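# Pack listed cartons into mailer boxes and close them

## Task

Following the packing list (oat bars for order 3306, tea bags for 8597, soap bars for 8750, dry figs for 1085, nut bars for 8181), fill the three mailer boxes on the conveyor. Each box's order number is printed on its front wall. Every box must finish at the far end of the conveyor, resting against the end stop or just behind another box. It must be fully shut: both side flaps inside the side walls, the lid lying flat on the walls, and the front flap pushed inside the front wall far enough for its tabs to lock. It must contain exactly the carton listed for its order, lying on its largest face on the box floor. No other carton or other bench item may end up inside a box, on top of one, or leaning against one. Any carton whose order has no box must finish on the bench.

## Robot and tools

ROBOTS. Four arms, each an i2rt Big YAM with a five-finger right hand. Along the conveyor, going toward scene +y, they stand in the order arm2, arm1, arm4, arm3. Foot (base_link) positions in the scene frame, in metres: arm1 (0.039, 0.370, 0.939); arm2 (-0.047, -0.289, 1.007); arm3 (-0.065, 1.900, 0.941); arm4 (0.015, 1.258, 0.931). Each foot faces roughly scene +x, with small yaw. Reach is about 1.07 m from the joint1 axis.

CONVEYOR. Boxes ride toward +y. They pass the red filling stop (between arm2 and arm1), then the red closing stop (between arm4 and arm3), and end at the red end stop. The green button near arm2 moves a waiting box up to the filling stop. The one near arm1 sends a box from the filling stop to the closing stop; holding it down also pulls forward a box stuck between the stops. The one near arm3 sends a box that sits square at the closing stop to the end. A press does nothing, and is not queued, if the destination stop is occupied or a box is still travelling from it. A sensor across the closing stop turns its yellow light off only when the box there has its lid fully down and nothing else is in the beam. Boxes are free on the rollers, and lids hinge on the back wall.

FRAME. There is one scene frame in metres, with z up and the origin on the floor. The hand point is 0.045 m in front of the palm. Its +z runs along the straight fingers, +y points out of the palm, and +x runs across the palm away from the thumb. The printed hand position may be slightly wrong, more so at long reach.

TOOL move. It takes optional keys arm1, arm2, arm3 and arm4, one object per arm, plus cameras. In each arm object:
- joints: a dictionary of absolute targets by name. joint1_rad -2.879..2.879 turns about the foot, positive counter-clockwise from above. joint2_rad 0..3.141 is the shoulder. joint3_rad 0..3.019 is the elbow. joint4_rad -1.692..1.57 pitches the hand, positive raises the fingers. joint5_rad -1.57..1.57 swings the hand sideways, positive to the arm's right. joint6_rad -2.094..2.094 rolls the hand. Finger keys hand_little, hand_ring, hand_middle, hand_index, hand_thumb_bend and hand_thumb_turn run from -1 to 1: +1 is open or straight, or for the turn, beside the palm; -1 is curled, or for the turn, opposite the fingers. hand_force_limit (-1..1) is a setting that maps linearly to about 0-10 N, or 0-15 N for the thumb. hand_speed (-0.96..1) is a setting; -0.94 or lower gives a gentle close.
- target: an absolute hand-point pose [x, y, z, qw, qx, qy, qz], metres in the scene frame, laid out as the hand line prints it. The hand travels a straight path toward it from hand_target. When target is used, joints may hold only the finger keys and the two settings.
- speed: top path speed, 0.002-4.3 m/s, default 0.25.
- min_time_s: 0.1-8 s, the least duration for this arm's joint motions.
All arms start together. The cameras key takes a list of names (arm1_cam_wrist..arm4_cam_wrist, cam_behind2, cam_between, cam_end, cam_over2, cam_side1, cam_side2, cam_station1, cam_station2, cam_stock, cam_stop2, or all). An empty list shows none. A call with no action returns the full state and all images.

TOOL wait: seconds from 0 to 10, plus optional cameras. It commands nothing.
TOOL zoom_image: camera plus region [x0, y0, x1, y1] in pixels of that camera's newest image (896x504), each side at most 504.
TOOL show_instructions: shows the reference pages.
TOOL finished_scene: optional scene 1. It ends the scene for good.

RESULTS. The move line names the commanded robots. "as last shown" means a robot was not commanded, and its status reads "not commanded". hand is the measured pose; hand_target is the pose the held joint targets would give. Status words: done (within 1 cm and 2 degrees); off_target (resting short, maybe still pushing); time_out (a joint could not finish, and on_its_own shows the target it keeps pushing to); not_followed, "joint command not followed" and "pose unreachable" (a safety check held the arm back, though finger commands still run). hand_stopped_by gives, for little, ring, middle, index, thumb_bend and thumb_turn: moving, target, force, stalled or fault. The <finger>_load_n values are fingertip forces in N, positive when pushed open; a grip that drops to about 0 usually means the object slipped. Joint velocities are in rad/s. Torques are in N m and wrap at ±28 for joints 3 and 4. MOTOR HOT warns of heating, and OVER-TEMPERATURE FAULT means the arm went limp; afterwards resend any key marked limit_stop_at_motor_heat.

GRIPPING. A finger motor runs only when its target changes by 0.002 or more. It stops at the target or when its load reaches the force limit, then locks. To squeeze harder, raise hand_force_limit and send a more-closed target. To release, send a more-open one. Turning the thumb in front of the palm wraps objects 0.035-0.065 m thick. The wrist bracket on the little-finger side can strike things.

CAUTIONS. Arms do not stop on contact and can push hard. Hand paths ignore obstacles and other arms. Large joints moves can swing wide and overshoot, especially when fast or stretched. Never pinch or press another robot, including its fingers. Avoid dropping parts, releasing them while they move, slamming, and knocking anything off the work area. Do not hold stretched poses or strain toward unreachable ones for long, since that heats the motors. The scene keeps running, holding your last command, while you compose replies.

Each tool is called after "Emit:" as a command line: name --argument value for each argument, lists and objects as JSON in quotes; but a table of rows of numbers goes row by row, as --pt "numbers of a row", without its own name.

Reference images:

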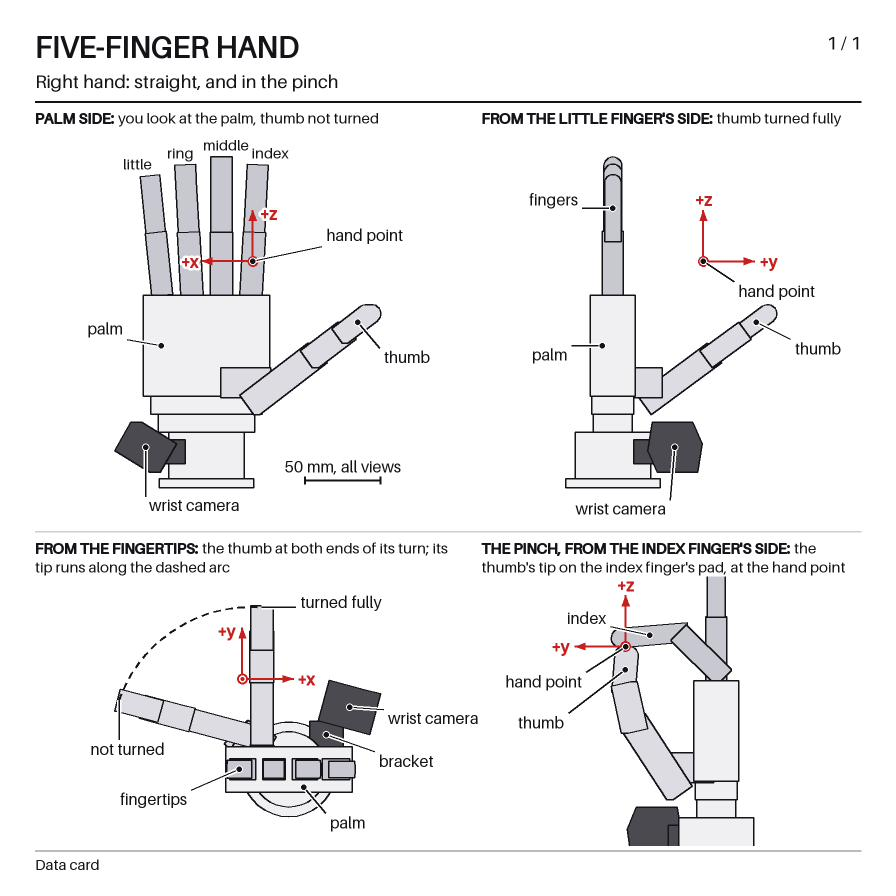

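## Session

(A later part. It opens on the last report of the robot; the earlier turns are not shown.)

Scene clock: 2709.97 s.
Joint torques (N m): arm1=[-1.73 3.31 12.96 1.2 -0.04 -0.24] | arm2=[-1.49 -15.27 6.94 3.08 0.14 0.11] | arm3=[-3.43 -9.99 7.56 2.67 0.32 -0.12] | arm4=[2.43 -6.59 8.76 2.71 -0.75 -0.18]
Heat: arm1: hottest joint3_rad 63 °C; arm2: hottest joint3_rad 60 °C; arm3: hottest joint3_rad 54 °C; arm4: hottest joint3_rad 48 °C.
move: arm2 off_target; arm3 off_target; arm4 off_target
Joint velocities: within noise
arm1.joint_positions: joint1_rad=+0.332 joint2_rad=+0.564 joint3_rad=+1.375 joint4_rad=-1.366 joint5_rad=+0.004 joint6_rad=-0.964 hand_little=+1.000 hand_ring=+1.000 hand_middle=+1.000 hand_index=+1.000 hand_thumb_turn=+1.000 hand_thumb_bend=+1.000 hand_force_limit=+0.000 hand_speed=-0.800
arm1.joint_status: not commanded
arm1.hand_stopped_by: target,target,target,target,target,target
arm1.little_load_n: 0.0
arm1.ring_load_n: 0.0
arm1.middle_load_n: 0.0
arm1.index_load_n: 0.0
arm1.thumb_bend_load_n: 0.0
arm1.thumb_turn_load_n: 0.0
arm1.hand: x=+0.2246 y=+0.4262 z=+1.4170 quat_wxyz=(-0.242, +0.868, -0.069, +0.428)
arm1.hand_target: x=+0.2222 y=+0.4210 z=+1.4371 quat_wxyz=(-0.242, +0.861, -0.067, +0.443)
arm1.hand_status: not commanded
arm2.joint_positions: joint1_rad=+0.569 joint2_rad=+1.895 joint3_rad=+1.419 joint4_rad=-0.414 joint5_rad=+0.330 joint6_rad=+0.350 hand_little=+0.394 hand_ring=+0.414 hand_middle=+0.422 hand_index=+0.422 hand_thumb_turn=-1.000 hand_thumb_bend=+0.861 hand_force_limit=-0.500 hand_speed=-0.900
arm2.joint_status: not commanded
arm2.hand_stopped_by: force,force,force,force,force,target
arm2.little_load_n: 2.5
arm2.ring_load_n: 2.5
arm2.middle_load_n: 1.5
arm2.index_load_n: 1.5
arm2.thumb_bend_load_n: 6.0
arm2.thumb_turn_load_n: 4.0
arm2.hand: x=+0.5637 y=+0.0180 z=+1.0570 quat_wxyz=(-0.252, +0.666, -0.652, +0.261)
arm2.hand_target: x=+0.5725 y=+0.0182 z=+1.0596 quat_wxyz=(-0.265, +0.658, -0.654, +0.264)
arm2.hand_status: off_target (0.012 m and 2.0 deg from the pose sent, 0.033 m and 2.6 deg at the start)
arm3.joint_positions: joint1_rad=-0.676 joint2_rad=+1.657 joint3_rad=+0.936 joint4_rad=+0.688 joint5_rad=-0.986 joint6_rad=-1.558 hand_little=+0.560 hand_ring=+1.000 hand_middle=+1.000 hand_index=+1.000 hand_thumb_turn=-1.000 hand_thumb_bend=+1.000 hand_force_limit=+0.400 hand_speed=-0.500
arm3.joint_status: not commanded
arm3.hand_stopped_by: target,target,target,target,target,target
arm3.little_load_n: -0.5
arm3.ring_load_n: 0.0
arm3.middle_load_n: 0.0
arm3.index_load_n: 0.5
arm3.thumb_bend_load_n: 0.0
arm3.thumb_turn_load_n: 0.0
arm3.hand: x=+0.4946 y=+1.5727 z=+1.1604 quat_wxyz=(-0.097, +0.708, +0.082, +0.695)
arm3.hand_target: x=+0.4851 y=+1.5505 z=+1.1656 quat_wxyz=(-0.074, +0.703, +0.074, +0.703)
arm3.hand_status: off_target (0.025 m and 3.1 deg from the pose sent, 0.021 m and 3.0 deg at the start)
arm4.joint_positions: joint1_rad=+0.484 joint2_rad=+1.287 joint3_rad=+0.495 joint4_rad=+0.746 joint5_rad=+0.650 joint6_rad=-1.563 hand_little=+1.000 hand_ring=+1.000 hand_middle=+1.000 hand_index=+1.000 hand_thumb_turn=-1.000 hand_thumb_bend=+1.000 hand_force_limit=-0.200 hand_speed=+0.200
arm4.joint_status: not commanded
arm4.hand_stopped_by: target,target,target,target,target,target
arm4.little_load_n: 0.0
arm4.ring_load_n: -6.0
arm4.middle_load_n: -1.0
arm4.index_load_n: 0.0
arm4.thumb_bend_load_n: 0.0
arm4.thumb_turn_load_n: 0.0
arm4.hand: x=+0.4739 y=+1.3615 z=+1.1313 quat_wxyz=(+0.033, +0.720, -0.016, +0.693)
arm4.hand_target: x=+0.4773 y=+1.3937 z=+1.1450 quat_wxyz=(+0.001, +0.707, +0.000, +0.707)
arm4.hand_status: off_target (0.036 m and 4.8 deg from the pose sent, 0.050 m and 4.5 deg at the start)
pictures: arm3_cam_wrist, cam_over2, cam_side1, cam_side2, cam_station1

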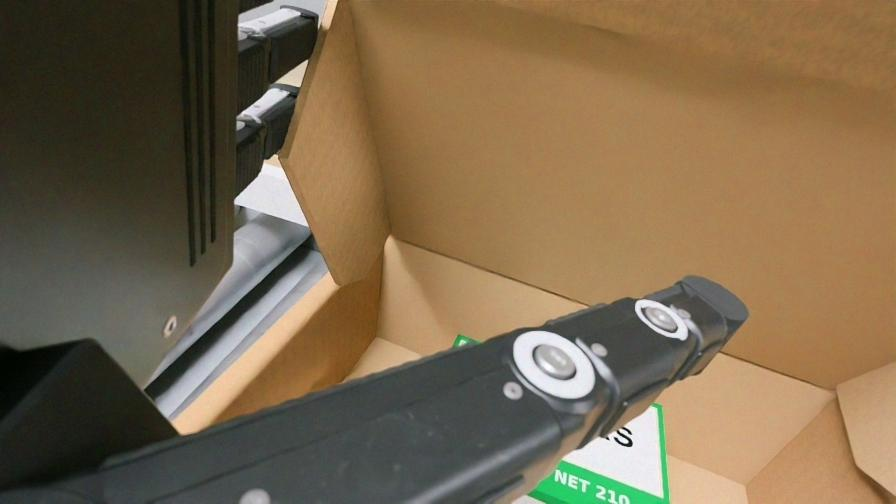

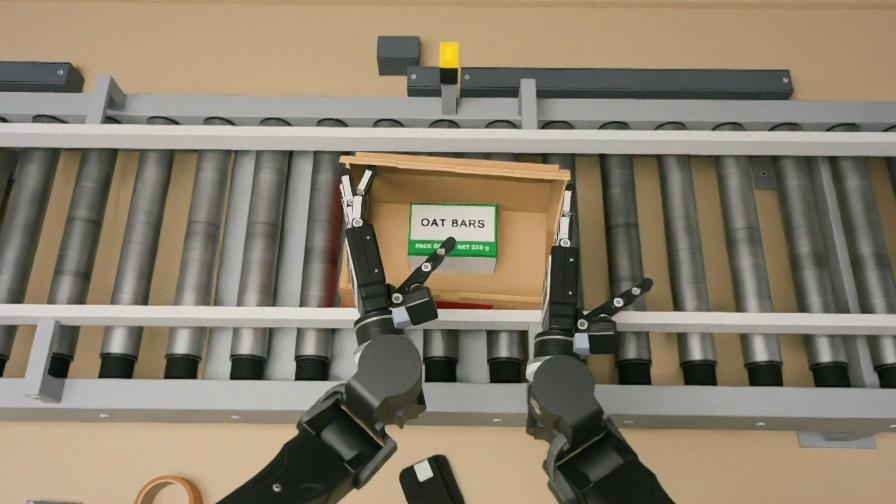

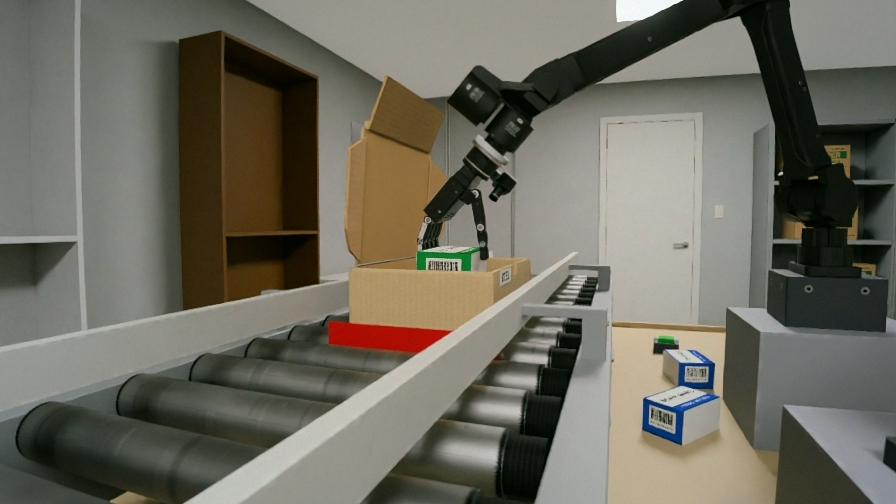

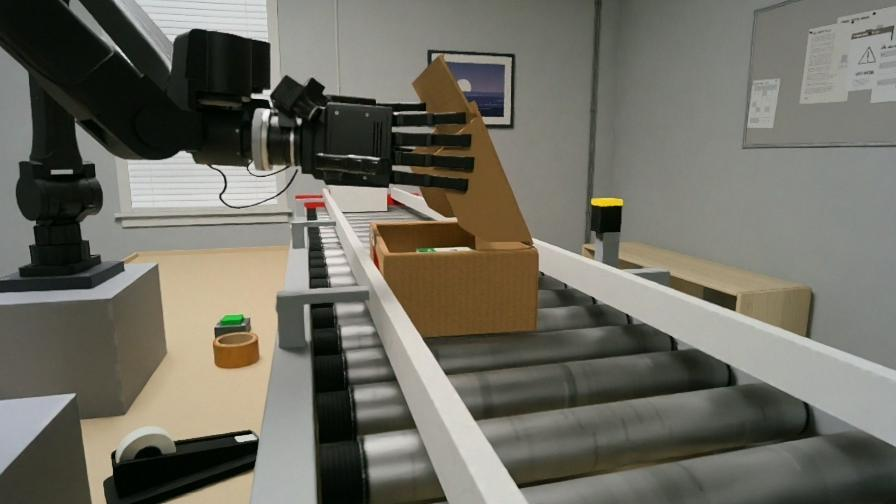

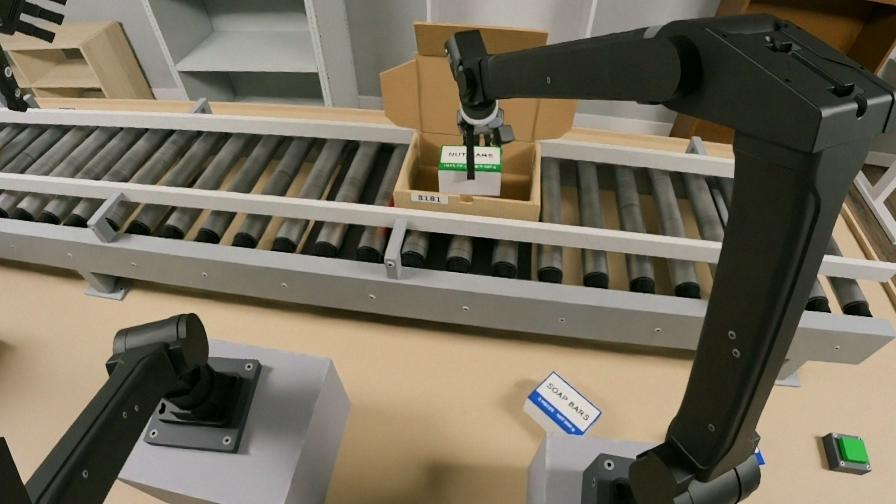

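Emit:
move --arm2 '{"target": [0.575, 0.008, 1.03, 0.2649, -0.6556, 0.6556, -0.2649], "speed": 0.08}' --arm4 '{"target": [0.46, 1.38, 1.14, 0, 0.7071, 0, 0.7071], "speed": 0.06}' --arm3 '{"target": [0.455, 1.560, 1.160, -0.0739, 0.7032, 0.0739, 0.7032], "speed": 0.06}' --cameras '["cam_over2", "cam_station1", "cam_side2", "cam_side1", "arm3_cam_wrist"]'

Emit:
zoom_image --camera "cam_side1" --region '[340, 100, 600, 360]'

Emit:
zoom_image --camera "cam_station1" --region '[370, 40, 610, 240]'

Scene clock: 2718.10 s.
Joint torques (N m): arm1=[-1.73 3.31 12.97 1.21 -0.04 -0.24] | arm2=[-1.55 -15.56 6.83 3.08 0.14 0.01] | arm3=[-3.55 -10.99 6.97 2.58 0.14 -0.12] | arm4=[1.26 -8.29 7.5 2.89 -0.81 -0.17]
Heat: arm1: hottest joint3_rad 63 °C; arm2: hottest joint3_rad 59 °C; arm3: hottest joint3_rad 53 °C; arm4: hottest joint3_rad 48 °C.
move: arm2 off_target; arm3 off_target; arm4 off_target
Joint velocities: within noise
arm1: as last shown
arm2.joint_positions: joint1_rad=+0.559 joint2_rad=+1.929 joint3_rad=+1.376 joint4_rad=-0.337 joint5_rad=+0.324 joint6_rad=+0.350 hand_little=+0.394 hand_ring=+0.414 hand_middle=+0.422 hand_index=+0.422 hand_thumb_turn=-1.000 hand_thumb_bend=+0.861 hand_force_limit=-0.500 hand_speed=-0.900
arm2.joint_status: not commanded
arm2.hand_stopped_by: force,force,force,force,force,target
arm2.little_load_n: 2.5
arm2.ring_load_n: 2.5
arm2.middle_load_n: 1.5
arm2.index_load_n: 1.5
arm2.thumb_bend_load_n: 6.0
arm2.thumb_turn_load_n: 4.0
arm2.hand: x=+0.5631 y=+0.0121 z=+1.0250 quat_wxyz=(-0.252, +0.664, -0.654, +0.259)
arm2.hand_target: x=+0.5724 y=+0.0121 z=+1.0297 quat_wxyz=(-0.266, +0.658, -0.653, +0.264)
arm2.hand_status: off_target (0.014 m and 1.9 deg from the pose sent, 0.031 m and 2.0 deg at the start)
arm3.joint_positions: joint1_rad=-0.704 joint2_rad=+1.631 joint3_rad=+0.851 joint4_rad=+0.725 joint5_rad=-1.011 joint6_rad=-1.558 hand_little=+0.560 hand_ring=+1.000 hand_middle=+1.000 hand_index=+1.000 hand_thumb_turn=-1.000 hand_thumb_bend=+1.000 hand_force_limit=+0.400 hand_speed=-0.500
arm3.joint_status: not commanded
arm3.hand_stopped_by: target,target,target,target,target,target
arm3.little_load_n: -0.5
arm3.ring_load_n: 0.0
arm3.middle_load_n: 0.0
arm3.index_load_n: 0.0
arm3.thumb_bend_load_n: 0.0
arm3.thumb_turn_load_n: 0.0
arm3.hand: x=+0.4669 y=+1.5797 z=+1.1416 quat_wxyz=(-0.102, +0.713, +0.075, +0.690)
arm3.hand_target: x=+0.4551 y=+1.5606 z=+1.1593 quat_wxyz=(-0.075, +0.704, +0.074, +0.703)
arm3.hand_status: off_target (0.030 m and 3.8 deg from the pose sent, 0.042 m and 3.1 deg at the start)
arm4.joint_positions: joint1_rad=+0.498 joint2_rad=+1.261 joint3_rad=+0.450 joint4_rad=+0.750 joint5_rad=+0.646 joint6_rad=-1.563 hand_little=+1.000 hand_ring=+1.000 hand_middle=+1.000 hand_index=+1.000 hand_thumb_turn=-1.000 hand_thumb_bend=+1.000 hand_force_limit=-0.200 hand_speed=+0.200
arm4.joint_status: not commanded
arm4.hand_stopped_by: target,target,target,target,target,target
arm4.little_load_n: 0.0
arm4.ring_load_n: -1.5
arm4.middle_load_n: -1.5
arm4.index_load_n: 0.0
arm4.thumb_bend_load_n: 0.0
arm4.thumb_turn_load_n: 0.5
arm4.hand: x=+0.4598 y=+1.3599 z=+1.1225 quat_wxyz=(+0.030, +0.724, -0.007, +0.690)
arm4.hand_target: x=+0.4601 y=+1.3797 z=+1.1405 quat_wxyz=(-0.001, +0.707, +0.000, +0.707)
arm4.hand_status: off_target (0.027 m and 4.5 deg from the pose sent, 0.025 m and 4.8 deg at the start)
pictures: arm3_cam_wrist, cam_over2, cam_side1, cam_side2, cam_station1

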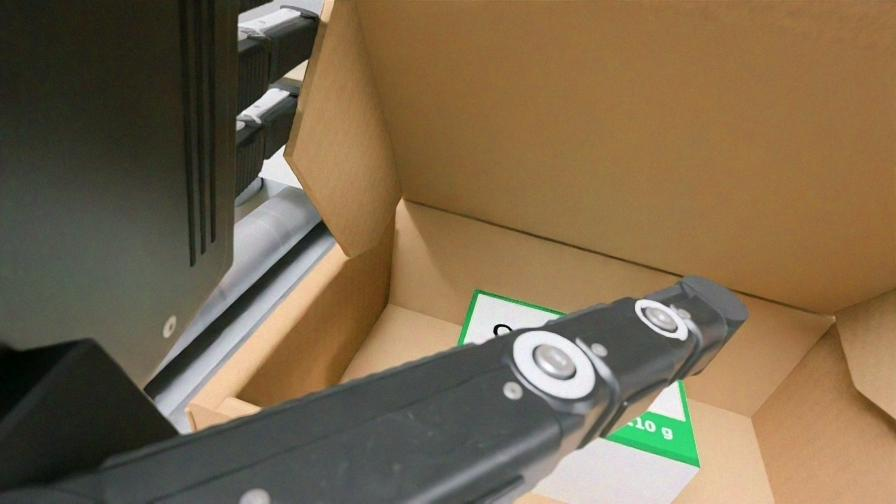

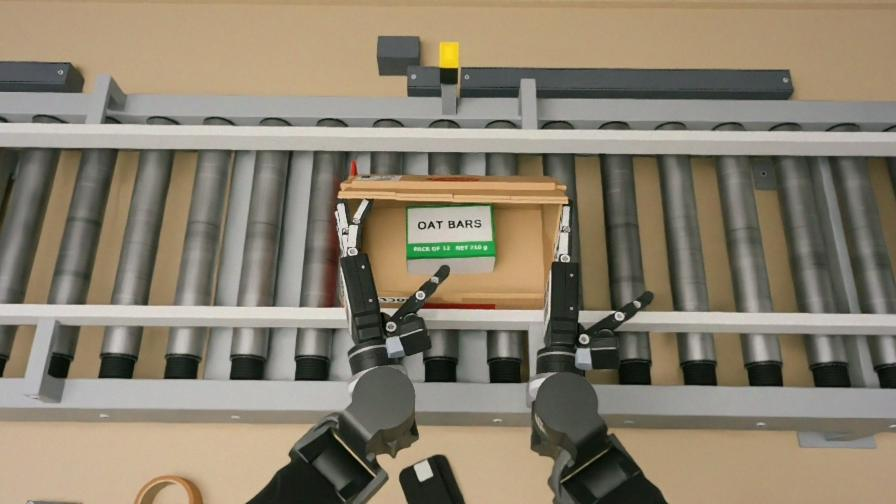

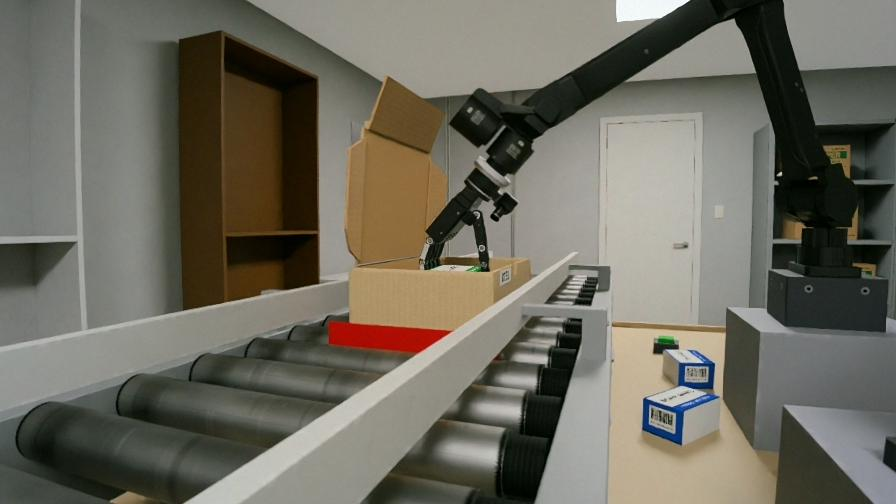

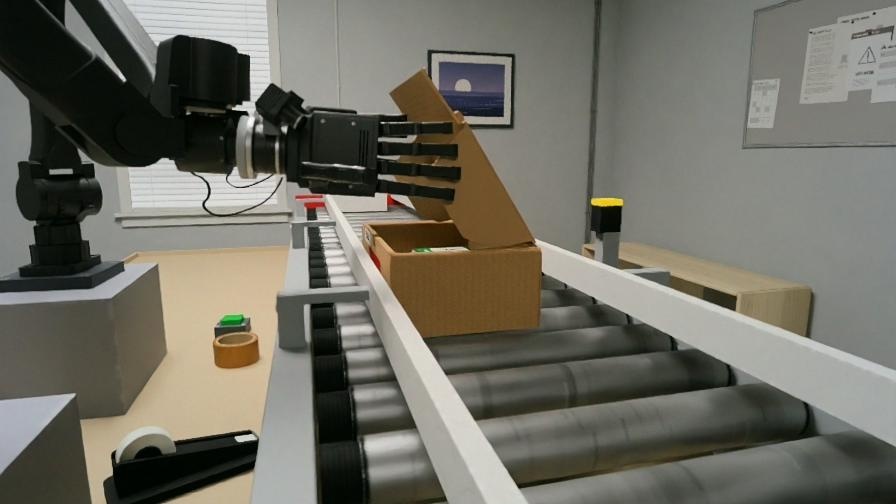

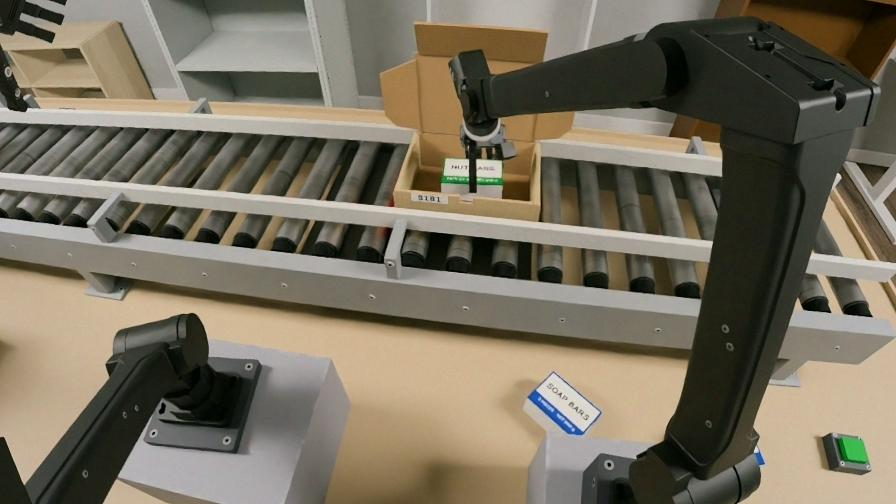

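Scaled by 1.938 from the camera's image (finer frame: 1280x720).

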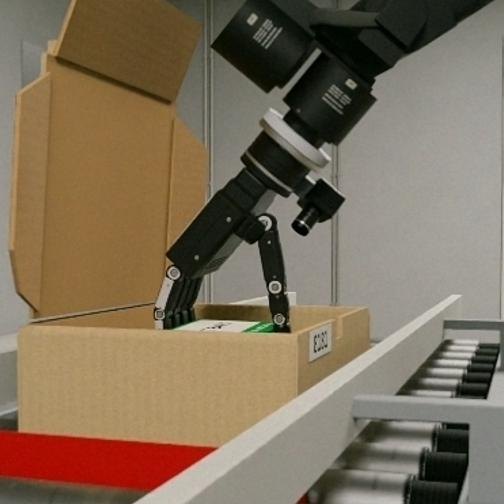

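Scaled by 2.100 from the camera's image (finer frame: 1280x720).

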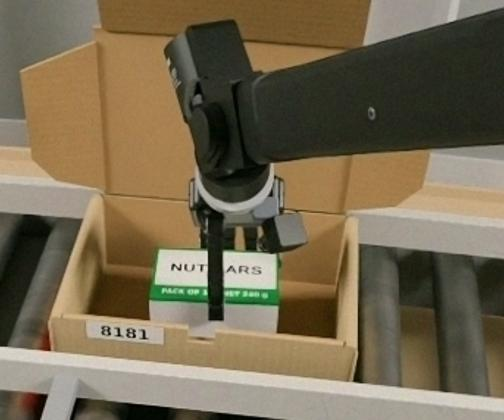

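Emit:
move --arm2 '{"target": [0.578, 0.005, 1.003, 0.2649, -0.6556, 0.6556, -0.2649], "speed": 0.06}' --arm4 '{"target": [0.44, 1.385, 1.13, 0, 0.7071, 0, 0.7071], "speed": 0.06}' --arm3 '{"target": [0.43, 1.565, 1.145, -0.0739, 0.7032, 0.0739, 0.7032], "speed": 0.06}' --cameras '["cam_over2", "cam_station1", "cam_side2", "cam_side1", "arm3_cam_wrist"]'

Emit:
zoom_image --camera "cam_side1" --region '[340, 100, 600, 360]'

Emit:
zoom_image --camera "cam_station1" --region '[370, 40, 610, 240]'

Scene clock: 2727.23 s.
Joint torques (N m): arm1=[-1.73 3.31 12.96 1.2 -0.04 -0.24] | arm2=[-1.61 -14.86 6.43 3.12 0.21 -0.05] | arm3=[-3.31 -10.52 6.6 2.73 0.09 -0.11] | arm4=[1.67 -7.88 7.42 2.84 -0.5 -0.17]
Heat: arm1: hottest joint3_rad 63 °C; arm2: hottest joint3_rad 59 °C; arm3: hottest joint3_rad 52 °C; arm4: hottest joint3_rad 47 °C.
move: arm2 done; arm3 off_target; arm4 off_target
Joint velocities: within noise
arm1: as last shown
arm2.joint_positions: joint1_rad=+0.547 joint2_rad=+1.959 joint3_rad=+1.364 joint4_rad=-0.280 joint5_rad=+0.316 joint6_rad=+0.353 hand_little=+0.394 hand_ring=+0.414 hand_middle=+0.422 hand_index=+0.422 hand_thumb_turn=-1.000 hand_thumb_bend=+0.861 hand_force_limit=-0.500 hand_speed=-0.900
arm2.joint_status: not commanded
arm2.hand_stopped_by: force,force,force,force,force,target
arm2.little_load_n: 2.0
arm2.ring_load_n: 1.0
arm2.middle_load_n: 0.0
arm2.index_load_n: 1.5
arm2.thumb_bend_load_n: 3.0
arm2.thumb_turn_load_n: 1.5
arm2.hand: x=+0.5701 y=+0.0082 z=+1.0069 quat_wxyz=(-0.258, +0.658, -0.658, +0.259)
arm2.hand_target: x=+0.5773 y=+0.0058 z=+1.0032 quat_wxyz=(-0.265, +0.655, -0.656, +0.264)
arm2.hand_status: done (0.009 m and 1.1 deg from the pose sent, 0.027 m and 1.9 deg at the start)
arm3.joint_positions: joint1_rad=-0.739 joint2_rad=+1.619 joint3_rad=+0.781 joint4_rad=+0.783 joint5_rad=-1.040 joint6_rad=-1.558 hand_little=+0.560 hand_ring=+1.000 hand_middle=+1.000 hand_index=+1.000 hand_thumb_turn=-1.000 hand_thumb_bend=+1.000 hand_force_limit=+0.400 hand_speed=-0.500
arm3.joint_status: not commanded
arm3.hand_stopped_by: target,target,target,target,target,target
arm3.little_load_n: 0.0
arm3.ring_load_n: 0.0
arm3.middle_load_n: 0.0
arm3.index_load_n: 0.0
arm3.thumb_bend_load_n: 0.0
arm3.thumb_turn_load_n: 0.0
arm3.hand: x=+0.4412 y=+1.5816 z=+1.1273 quat_wxyz=(-0.101, +0.712, +0.072, +0.691)
arm3.hand_target: x=+0.4305 y=+1.5648 z=+1.1453 quat_wxyz=(-0.073, +0.703, +0.073, +0.703)
arm3.hand_status: off_target (0.027 m and 3.5 deg from the pose sent, 0.040 m and 3.8 deg at the start)
arm4.joint_positions: joint1_rad=+0.546 joint2_rad=+1.255 joint3_rad=+0.404 joint4_rad=+0.785 joint5_rad=+0.690 joint6_rad=-1.563 hand_little=+1.000 hand_ring=+1.000 hand_middle=+1.000 hand_index=+1.000 hand_thumb_turn=-1.000 hand_thumb_bend=+1.000 hand_force_limit=-0.200 hand_speed=+0.200
arm4.joint_status: not commanded
arm4.hand_stopped_by: target,target,target,target,target,target
arm4.little_load_n: 0.0
arm4.ring_load_n: -3.5
arm4.middle_load_n: -1.0
arm4.index_load_n: 0.0
arm4.thumb_bend_load_n: 0.0
arm4.thumb_turn_load_n: 0.0
arm4.hand: x=+0.4406 y=+1.3641 z=+1.1115 quat_wxyz=(+0.030, +0.724, -0.004, +0.689)
arm4.hand_target: x=+0.4403 y=+1.3850 z=+1.1297 quat_wxyz=(+0.000, +0.708, +0.001, +0.707)
arm4.hand_status: off_target (0.028 m and 4.5 deg from the pose sent, 0.033 m and 4.5 deg at the start)
pictures: arm3_cam_wrist, cam_over2, cam_side1, cam_side2, cam_station1

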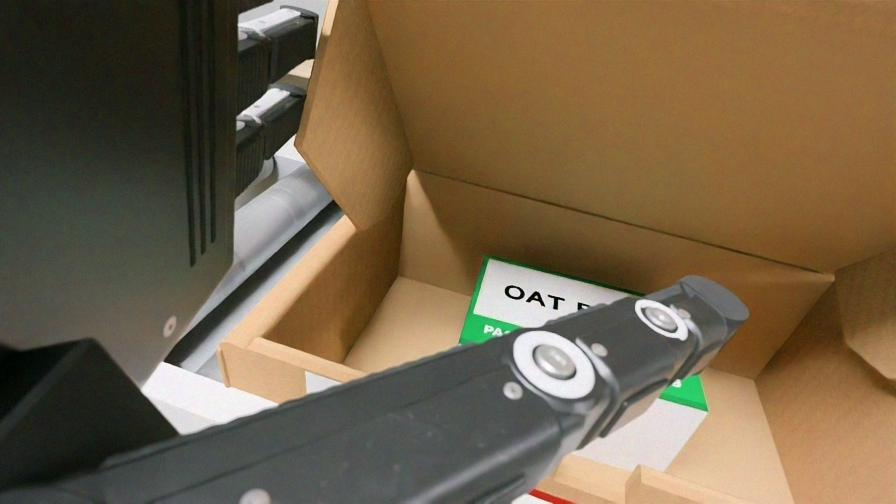

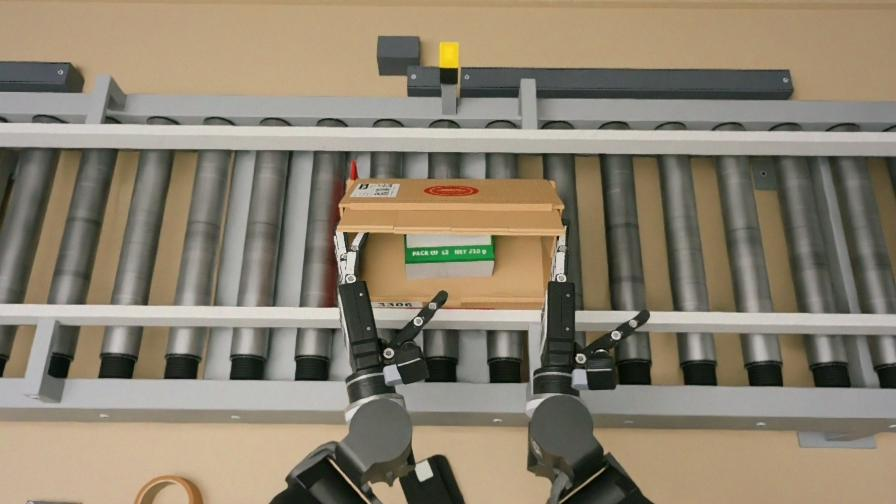

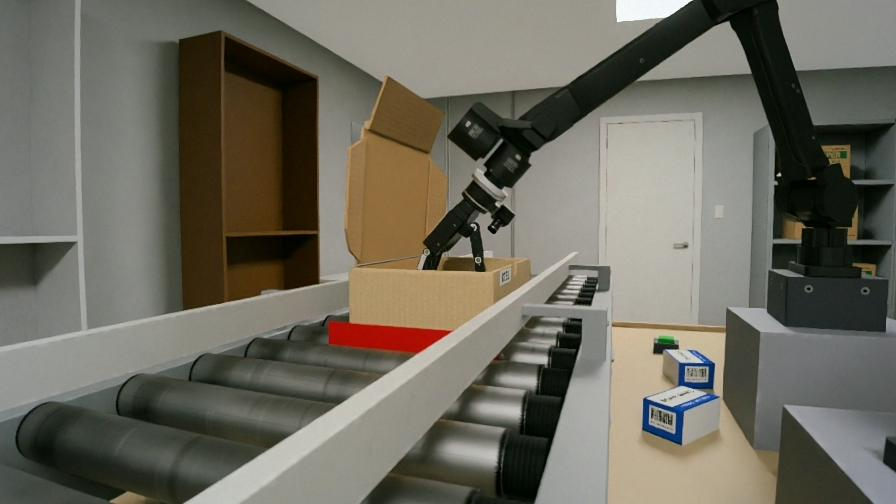

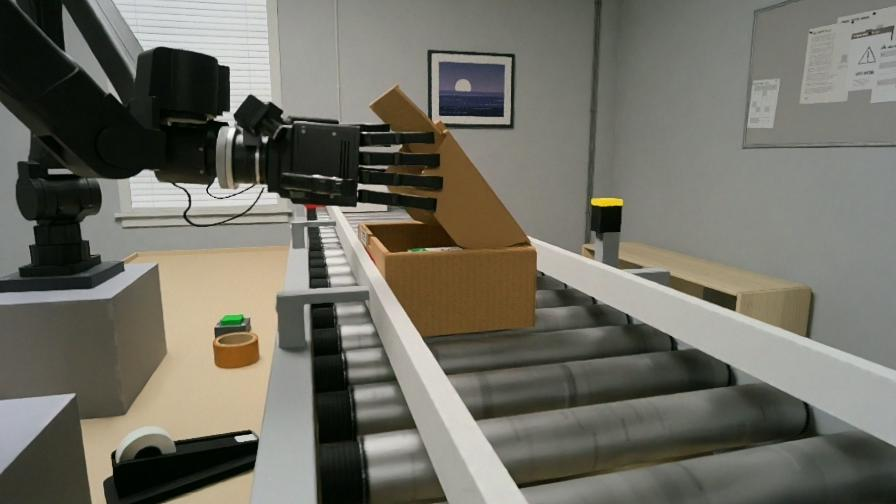

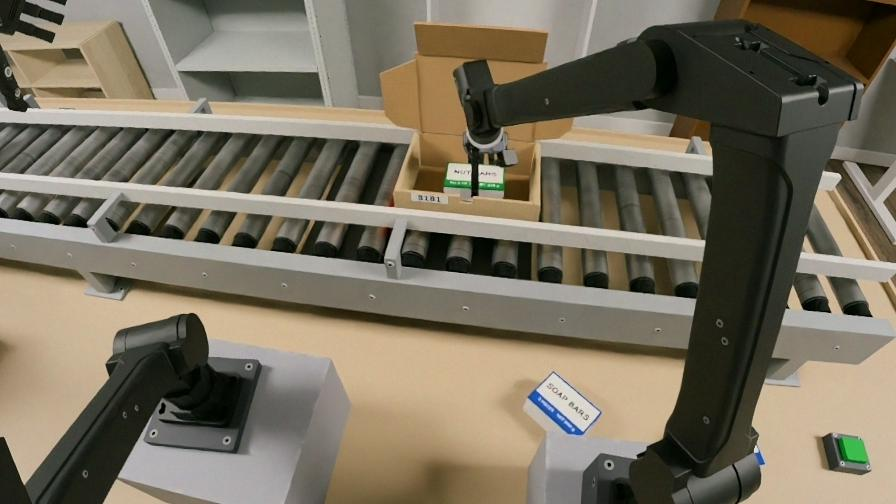

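Scaled by 1.938 from the camera's image (finer frame: 1280x720).

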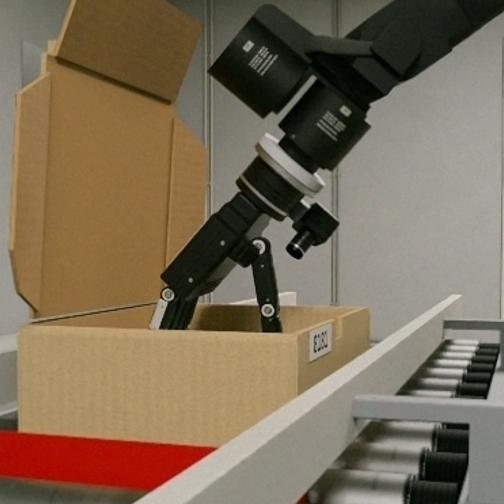

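Scaled by 2.100 from the camera's image (finer frame: 1280x720).

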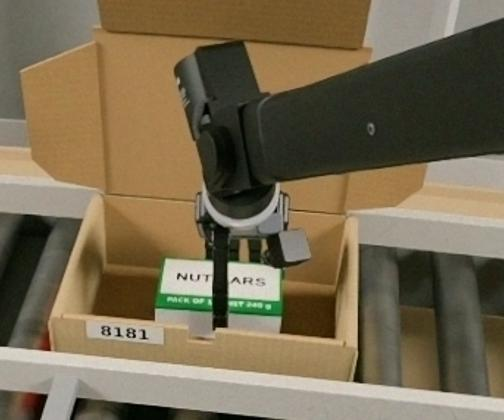

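Emit:
move --arm2 '{"target": [0.576, 0.005, 0.996, 0.2649, -0.6556, 0.6556, -0.2649], "speed": 0.05}' --arm4 '{"target": [0.42, 1.39, 1.128, 0, 0.7071, 0, 0.7071], "speed": 0.06}' --arm3 '{"target": [0.41, 1.57, 1.135, -0.0739, 0.7032, 0.0739, 0.7032], "speed": 0.06}'

Emit:
move --arm2 '{"joints": {"hand_little": 0.75, "hand_ring": 0.75, "hand_middle": 0.75, "hand_index": 0.75, "hand_thumb_bend": 1.0, "hand_speed": -0.85, "hand_force_limit": -0.3}}' --cameras '["cam_over2", "cam_station1", "cam_side2", "cam_side1", "arm3_cam_wrist", "arm2_cam_wrist"]'

Scene clock: 2735.57 s.
Joint torques (N m): arm1=[-1.67 3.31 12.97 1.2 -0.04 -0.24] | arm2=[-1.49 -14.56 6 3.15 0.25 -0.07] | arm3=[-1.2 -9.93 6 2.5 -0.28 -0.11] | arm4=[1.2 -7.12 7.1 2.67 -0.34 -0.18]
Heat: arm1: hottest joint3_rad 63 °C; arm2: hottest joint3_rad 58 °C; arm3: hottest joint3_rad 50 °C; arm4: hottest joint3_rad 46 °C.
move: arm2 off_target; arm3 off_target; arm4 off_target
Joint velocities: within noise
arm1: as last shown
arm1.thumb_bend_load_n: -0.5
arm2.joint_positions: joint1_rad=+0.547 joint2_rad=+1.959 joint3_rad=+1.359 joint4_rad=-0.262 joint5_rad=+0.316 joint6_rad=+0.353 hand_little=+0.394 hand_ring=+0.413 hand_middle=+0.422 hand_index=+0.422 hand_thumb_turn=-1.000 hand_thumb_bend=+0.861 hand_force_limit=-0.500 hand_speed=-0.900
arm2.joint_status: not commanded
arm2.hand_stopped_by: force,force,force,force,force,target
arm2.little_load_n: 1.5
arm2.ring_load_n: 0.0
arm2.middle_load_n: 0.0
arm2.index_load_n: 0.5
arm2.thumb_bend_load_n: 3.0
arm2.thumb_turn_load_n: 0.5
arm2.hand: x=+0.5722 y=+0.0092 z=+1.0074 quat_wxyz=(-0.264, +0.656, -0.657, +0.261)
arm2.hand_target: x=+0.5759 y=+0.0051 z=+0.9968 quat_wxyz=(-0.265, +0.655, -0.656, +0.265)
arm2.hand_status: off_target (0.013 m and 0.5 deg from the pose sent, 0.013 m and 1.1 deg at the start)
arm3.joint_positions: joint1_rad=-0.805 joint2_rad=+1.605 joint3_rad=+0.730 joint4_rad=+0.829 joint5_rad=-1.047 joint6_rad=-1.558 hand_little=+0.560 hand_ring=+1.000 hand_middle=+1.000 hand_index=+1.000 hand_thumb_turn=-1.000 hand_thumb_bend=+1.000 hand_force_limit=+0.400 hand_speed=-0.500
arm3.joint_status: not commanded
arm3.hand_stopped_by: target,target,target,target,target,target
arm3.little_load_n: 0.0
arm3.ring_load_n: 0.0
arm3.middle_load_n: 0.0
arm3.index_load_n: 0.0
arm3.thumb_bend_load_n: 0.0
arm3.thumb_turn_load_n: 0.5
arm3.hand: x=+0.4090 y=+1.5619 z=+1.1215 quat_wxyz=(-0.078, +0.712, +0.054, +0.696)
arm3.hand_target: x=+0.4058 y=+1.5610 z=+1.1351 quat_wxyz=(-0.065, +0.704, +0.065, +0.704)
arm3.hand_status: off_target (0.016 m and 2.7 deg from the pose sent, 0.034 m and 3.5 deg at the start)
arm4.joint_positions: joint1_rad=+0.607 joint2_rad=+1.221 joint3_rad=+0.378 joint4_rad=+0.792 joint5_rad=+0.745 joint6_rad=-1.563 hand_little=+1.000 hand_ring=+1.000 hand_middle=+1.000 hand_index=+1.000 hand_thumb_turn=-1.000 hand_thumb_bend=+1.000 hand_force_limit=-0.200 hand_speed=+0.200
arm4.joint_status: not commanded
arm4.hand_stopped_by: target,target,target,target,target,target
arm4.little_load_n: 0.0
arm4.ring_load_n: 0.0
arm4.middle_load_n: -3.5
arm4.index_load_n: 0.0
arm4.thumb_bend_load_n: 0.0
arm4.thumb_turn_load_n: 0.0
arm4.hand: x=+0.4222 y=+1.3729 z=+1.1144 quat_wxyz=(+0.026, +0.720, -0.004, +0.693)
arm4.hand_target: x=+0.4207 y=+1.3890 z=+1.1281 quat_wxyz=(+0.001, +0.707, +0.000, +0.707)
arm4.hand_status: off_target (0.022 m and 3.7 deg from the pose sent, 0.037 m and 4.5 deg at the start)
pictures: none

Scene clock: 2736.90 s.
Joint torques (N m): arm1=[-1.67 3.37 12.96 1.18 -0.04 -0.24] | arm2=[-1.55 -14.45 6.02 2.74 0.25 -0.07] | arm3=[-1.26 -9.99 6 2.48 -0.27 -0.11] | arm4=[1.26 -7.12 7.1 2.67 -0.35 -0.18]
Heat: arm1: hottest joint3_rad 63 °C; arm2: hottest joint3_rad 58 °C; arm3: hottest joint3_rad 50 °C; arm4: hottest joint3_rad 46 °C.
move: arm2 done
Joint velocities: within noise
arm1, arm3, arm4: as last shown
arm1.thumb_bend_load_n: 0.0
arm2.joint_positions: joint1_rad=+0.547 joint2_rad=+1.959 joint3_rad=+1.359 joint4_rad=-0.253 joint5_rad=+0.316 joint6_rad=+0.353 hand_little=+0.750 hand_ring=+0.750 hand_middle=+0.750 hand_index=+0.750 hand_thumb_turn=-1.000 hand_thumb_bend=+1.000 hand_force_limit=-0.300 hand_speed=-0.850
arm2.joint_status: all done
arm2.hand_stopped_by: target,target,target,target,target,target
arm2.little_load_n: -0.5
arm2.ring_load_n: 0.0
arm2.middle_load_n: 0.0
arm2.index_load_n: 0.0
arm2.thumb_bend_load_n: 0.0
arm2.thumb_turn_load_n: 0.0
arm2.hand: x=+0.5741 y=+0.0102 z=+1.0087 quat_wxyz=(-0.268, +0.654, -0.657, +0.263)
arm2.hand_target: x=+0.5760 y=+0.0051 z=+0.9969 quat_wxyz=(-0.265, +0.655, -0.656, +0.265)
arm2.hand_status: not commanded
arm3.joint_positions: joint1_rad=-0.805 joint2_rad=+1.605 joint3_rad=+0.730 joint4_rad=+0.830 joint5_rad=-1.047 joint6_rad=-1.558 hand_little=+0.560 hand_ring=+1.000 hand_middle=+1.000 hand_index=+1.000 hand_thumb_turn=-1.000 hand_thumb_bend=+1.000 hand_force_limit=+0.400 hand_speed=-0.500
arm3.hand: x=+0.4091 y=+1.5619 z=+1.1218 quat_wxyz=(-0.078, +0.712, +0.054, +0.696)
arm3.hand_target: x=+0.4058 y=+1.5610 z=+1.1354 quat_wxyz=(-0.065, +0.704, +0.065, +0.705)
arm4.thumb_turn_load_n: 0.5
pictures: arm2_cam_wrist, arm3_cam_wrist, cam_over2, cam_side1, cam_side2, cam_station1

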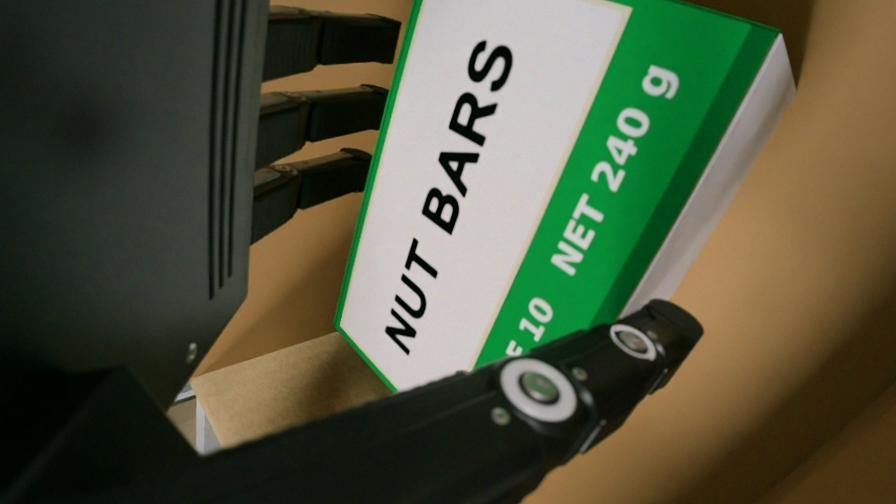

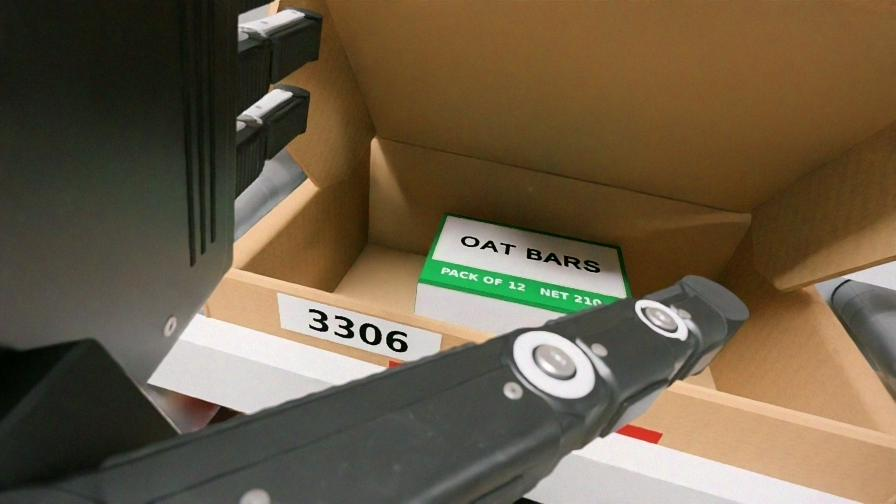

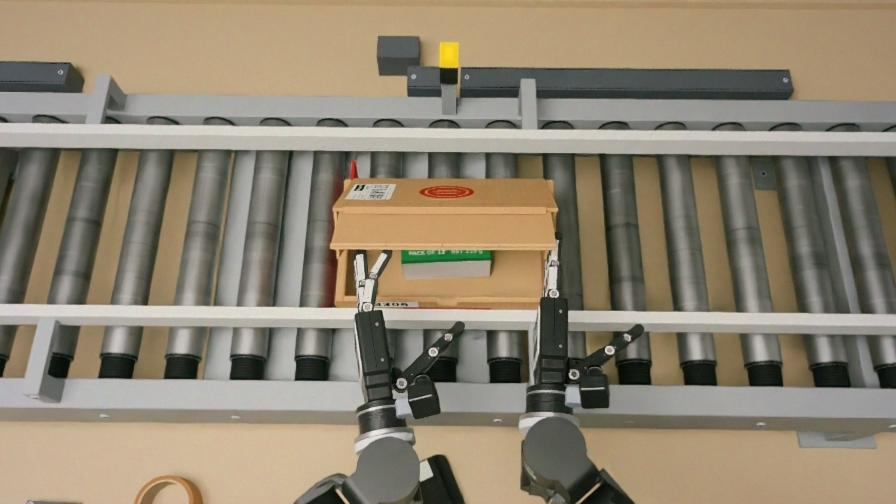

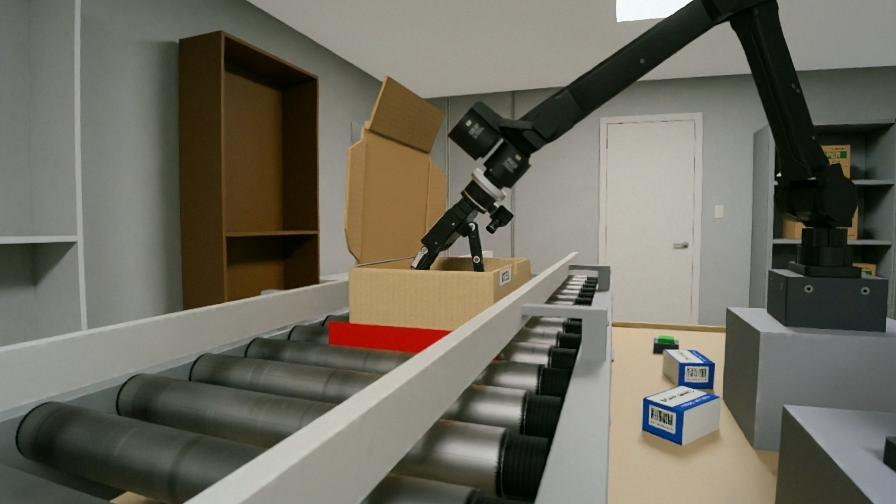

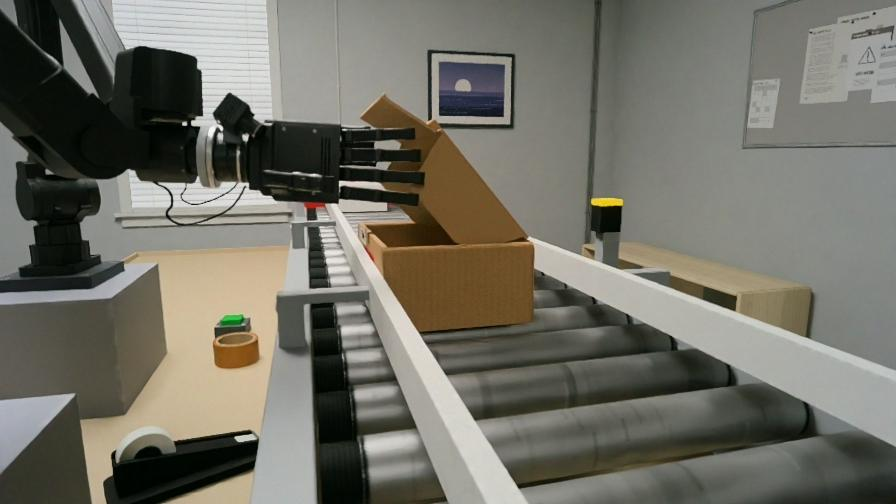

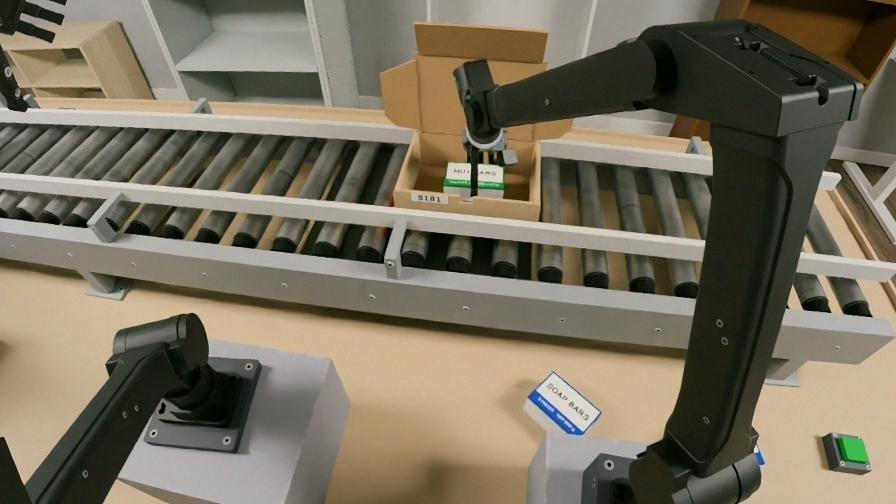

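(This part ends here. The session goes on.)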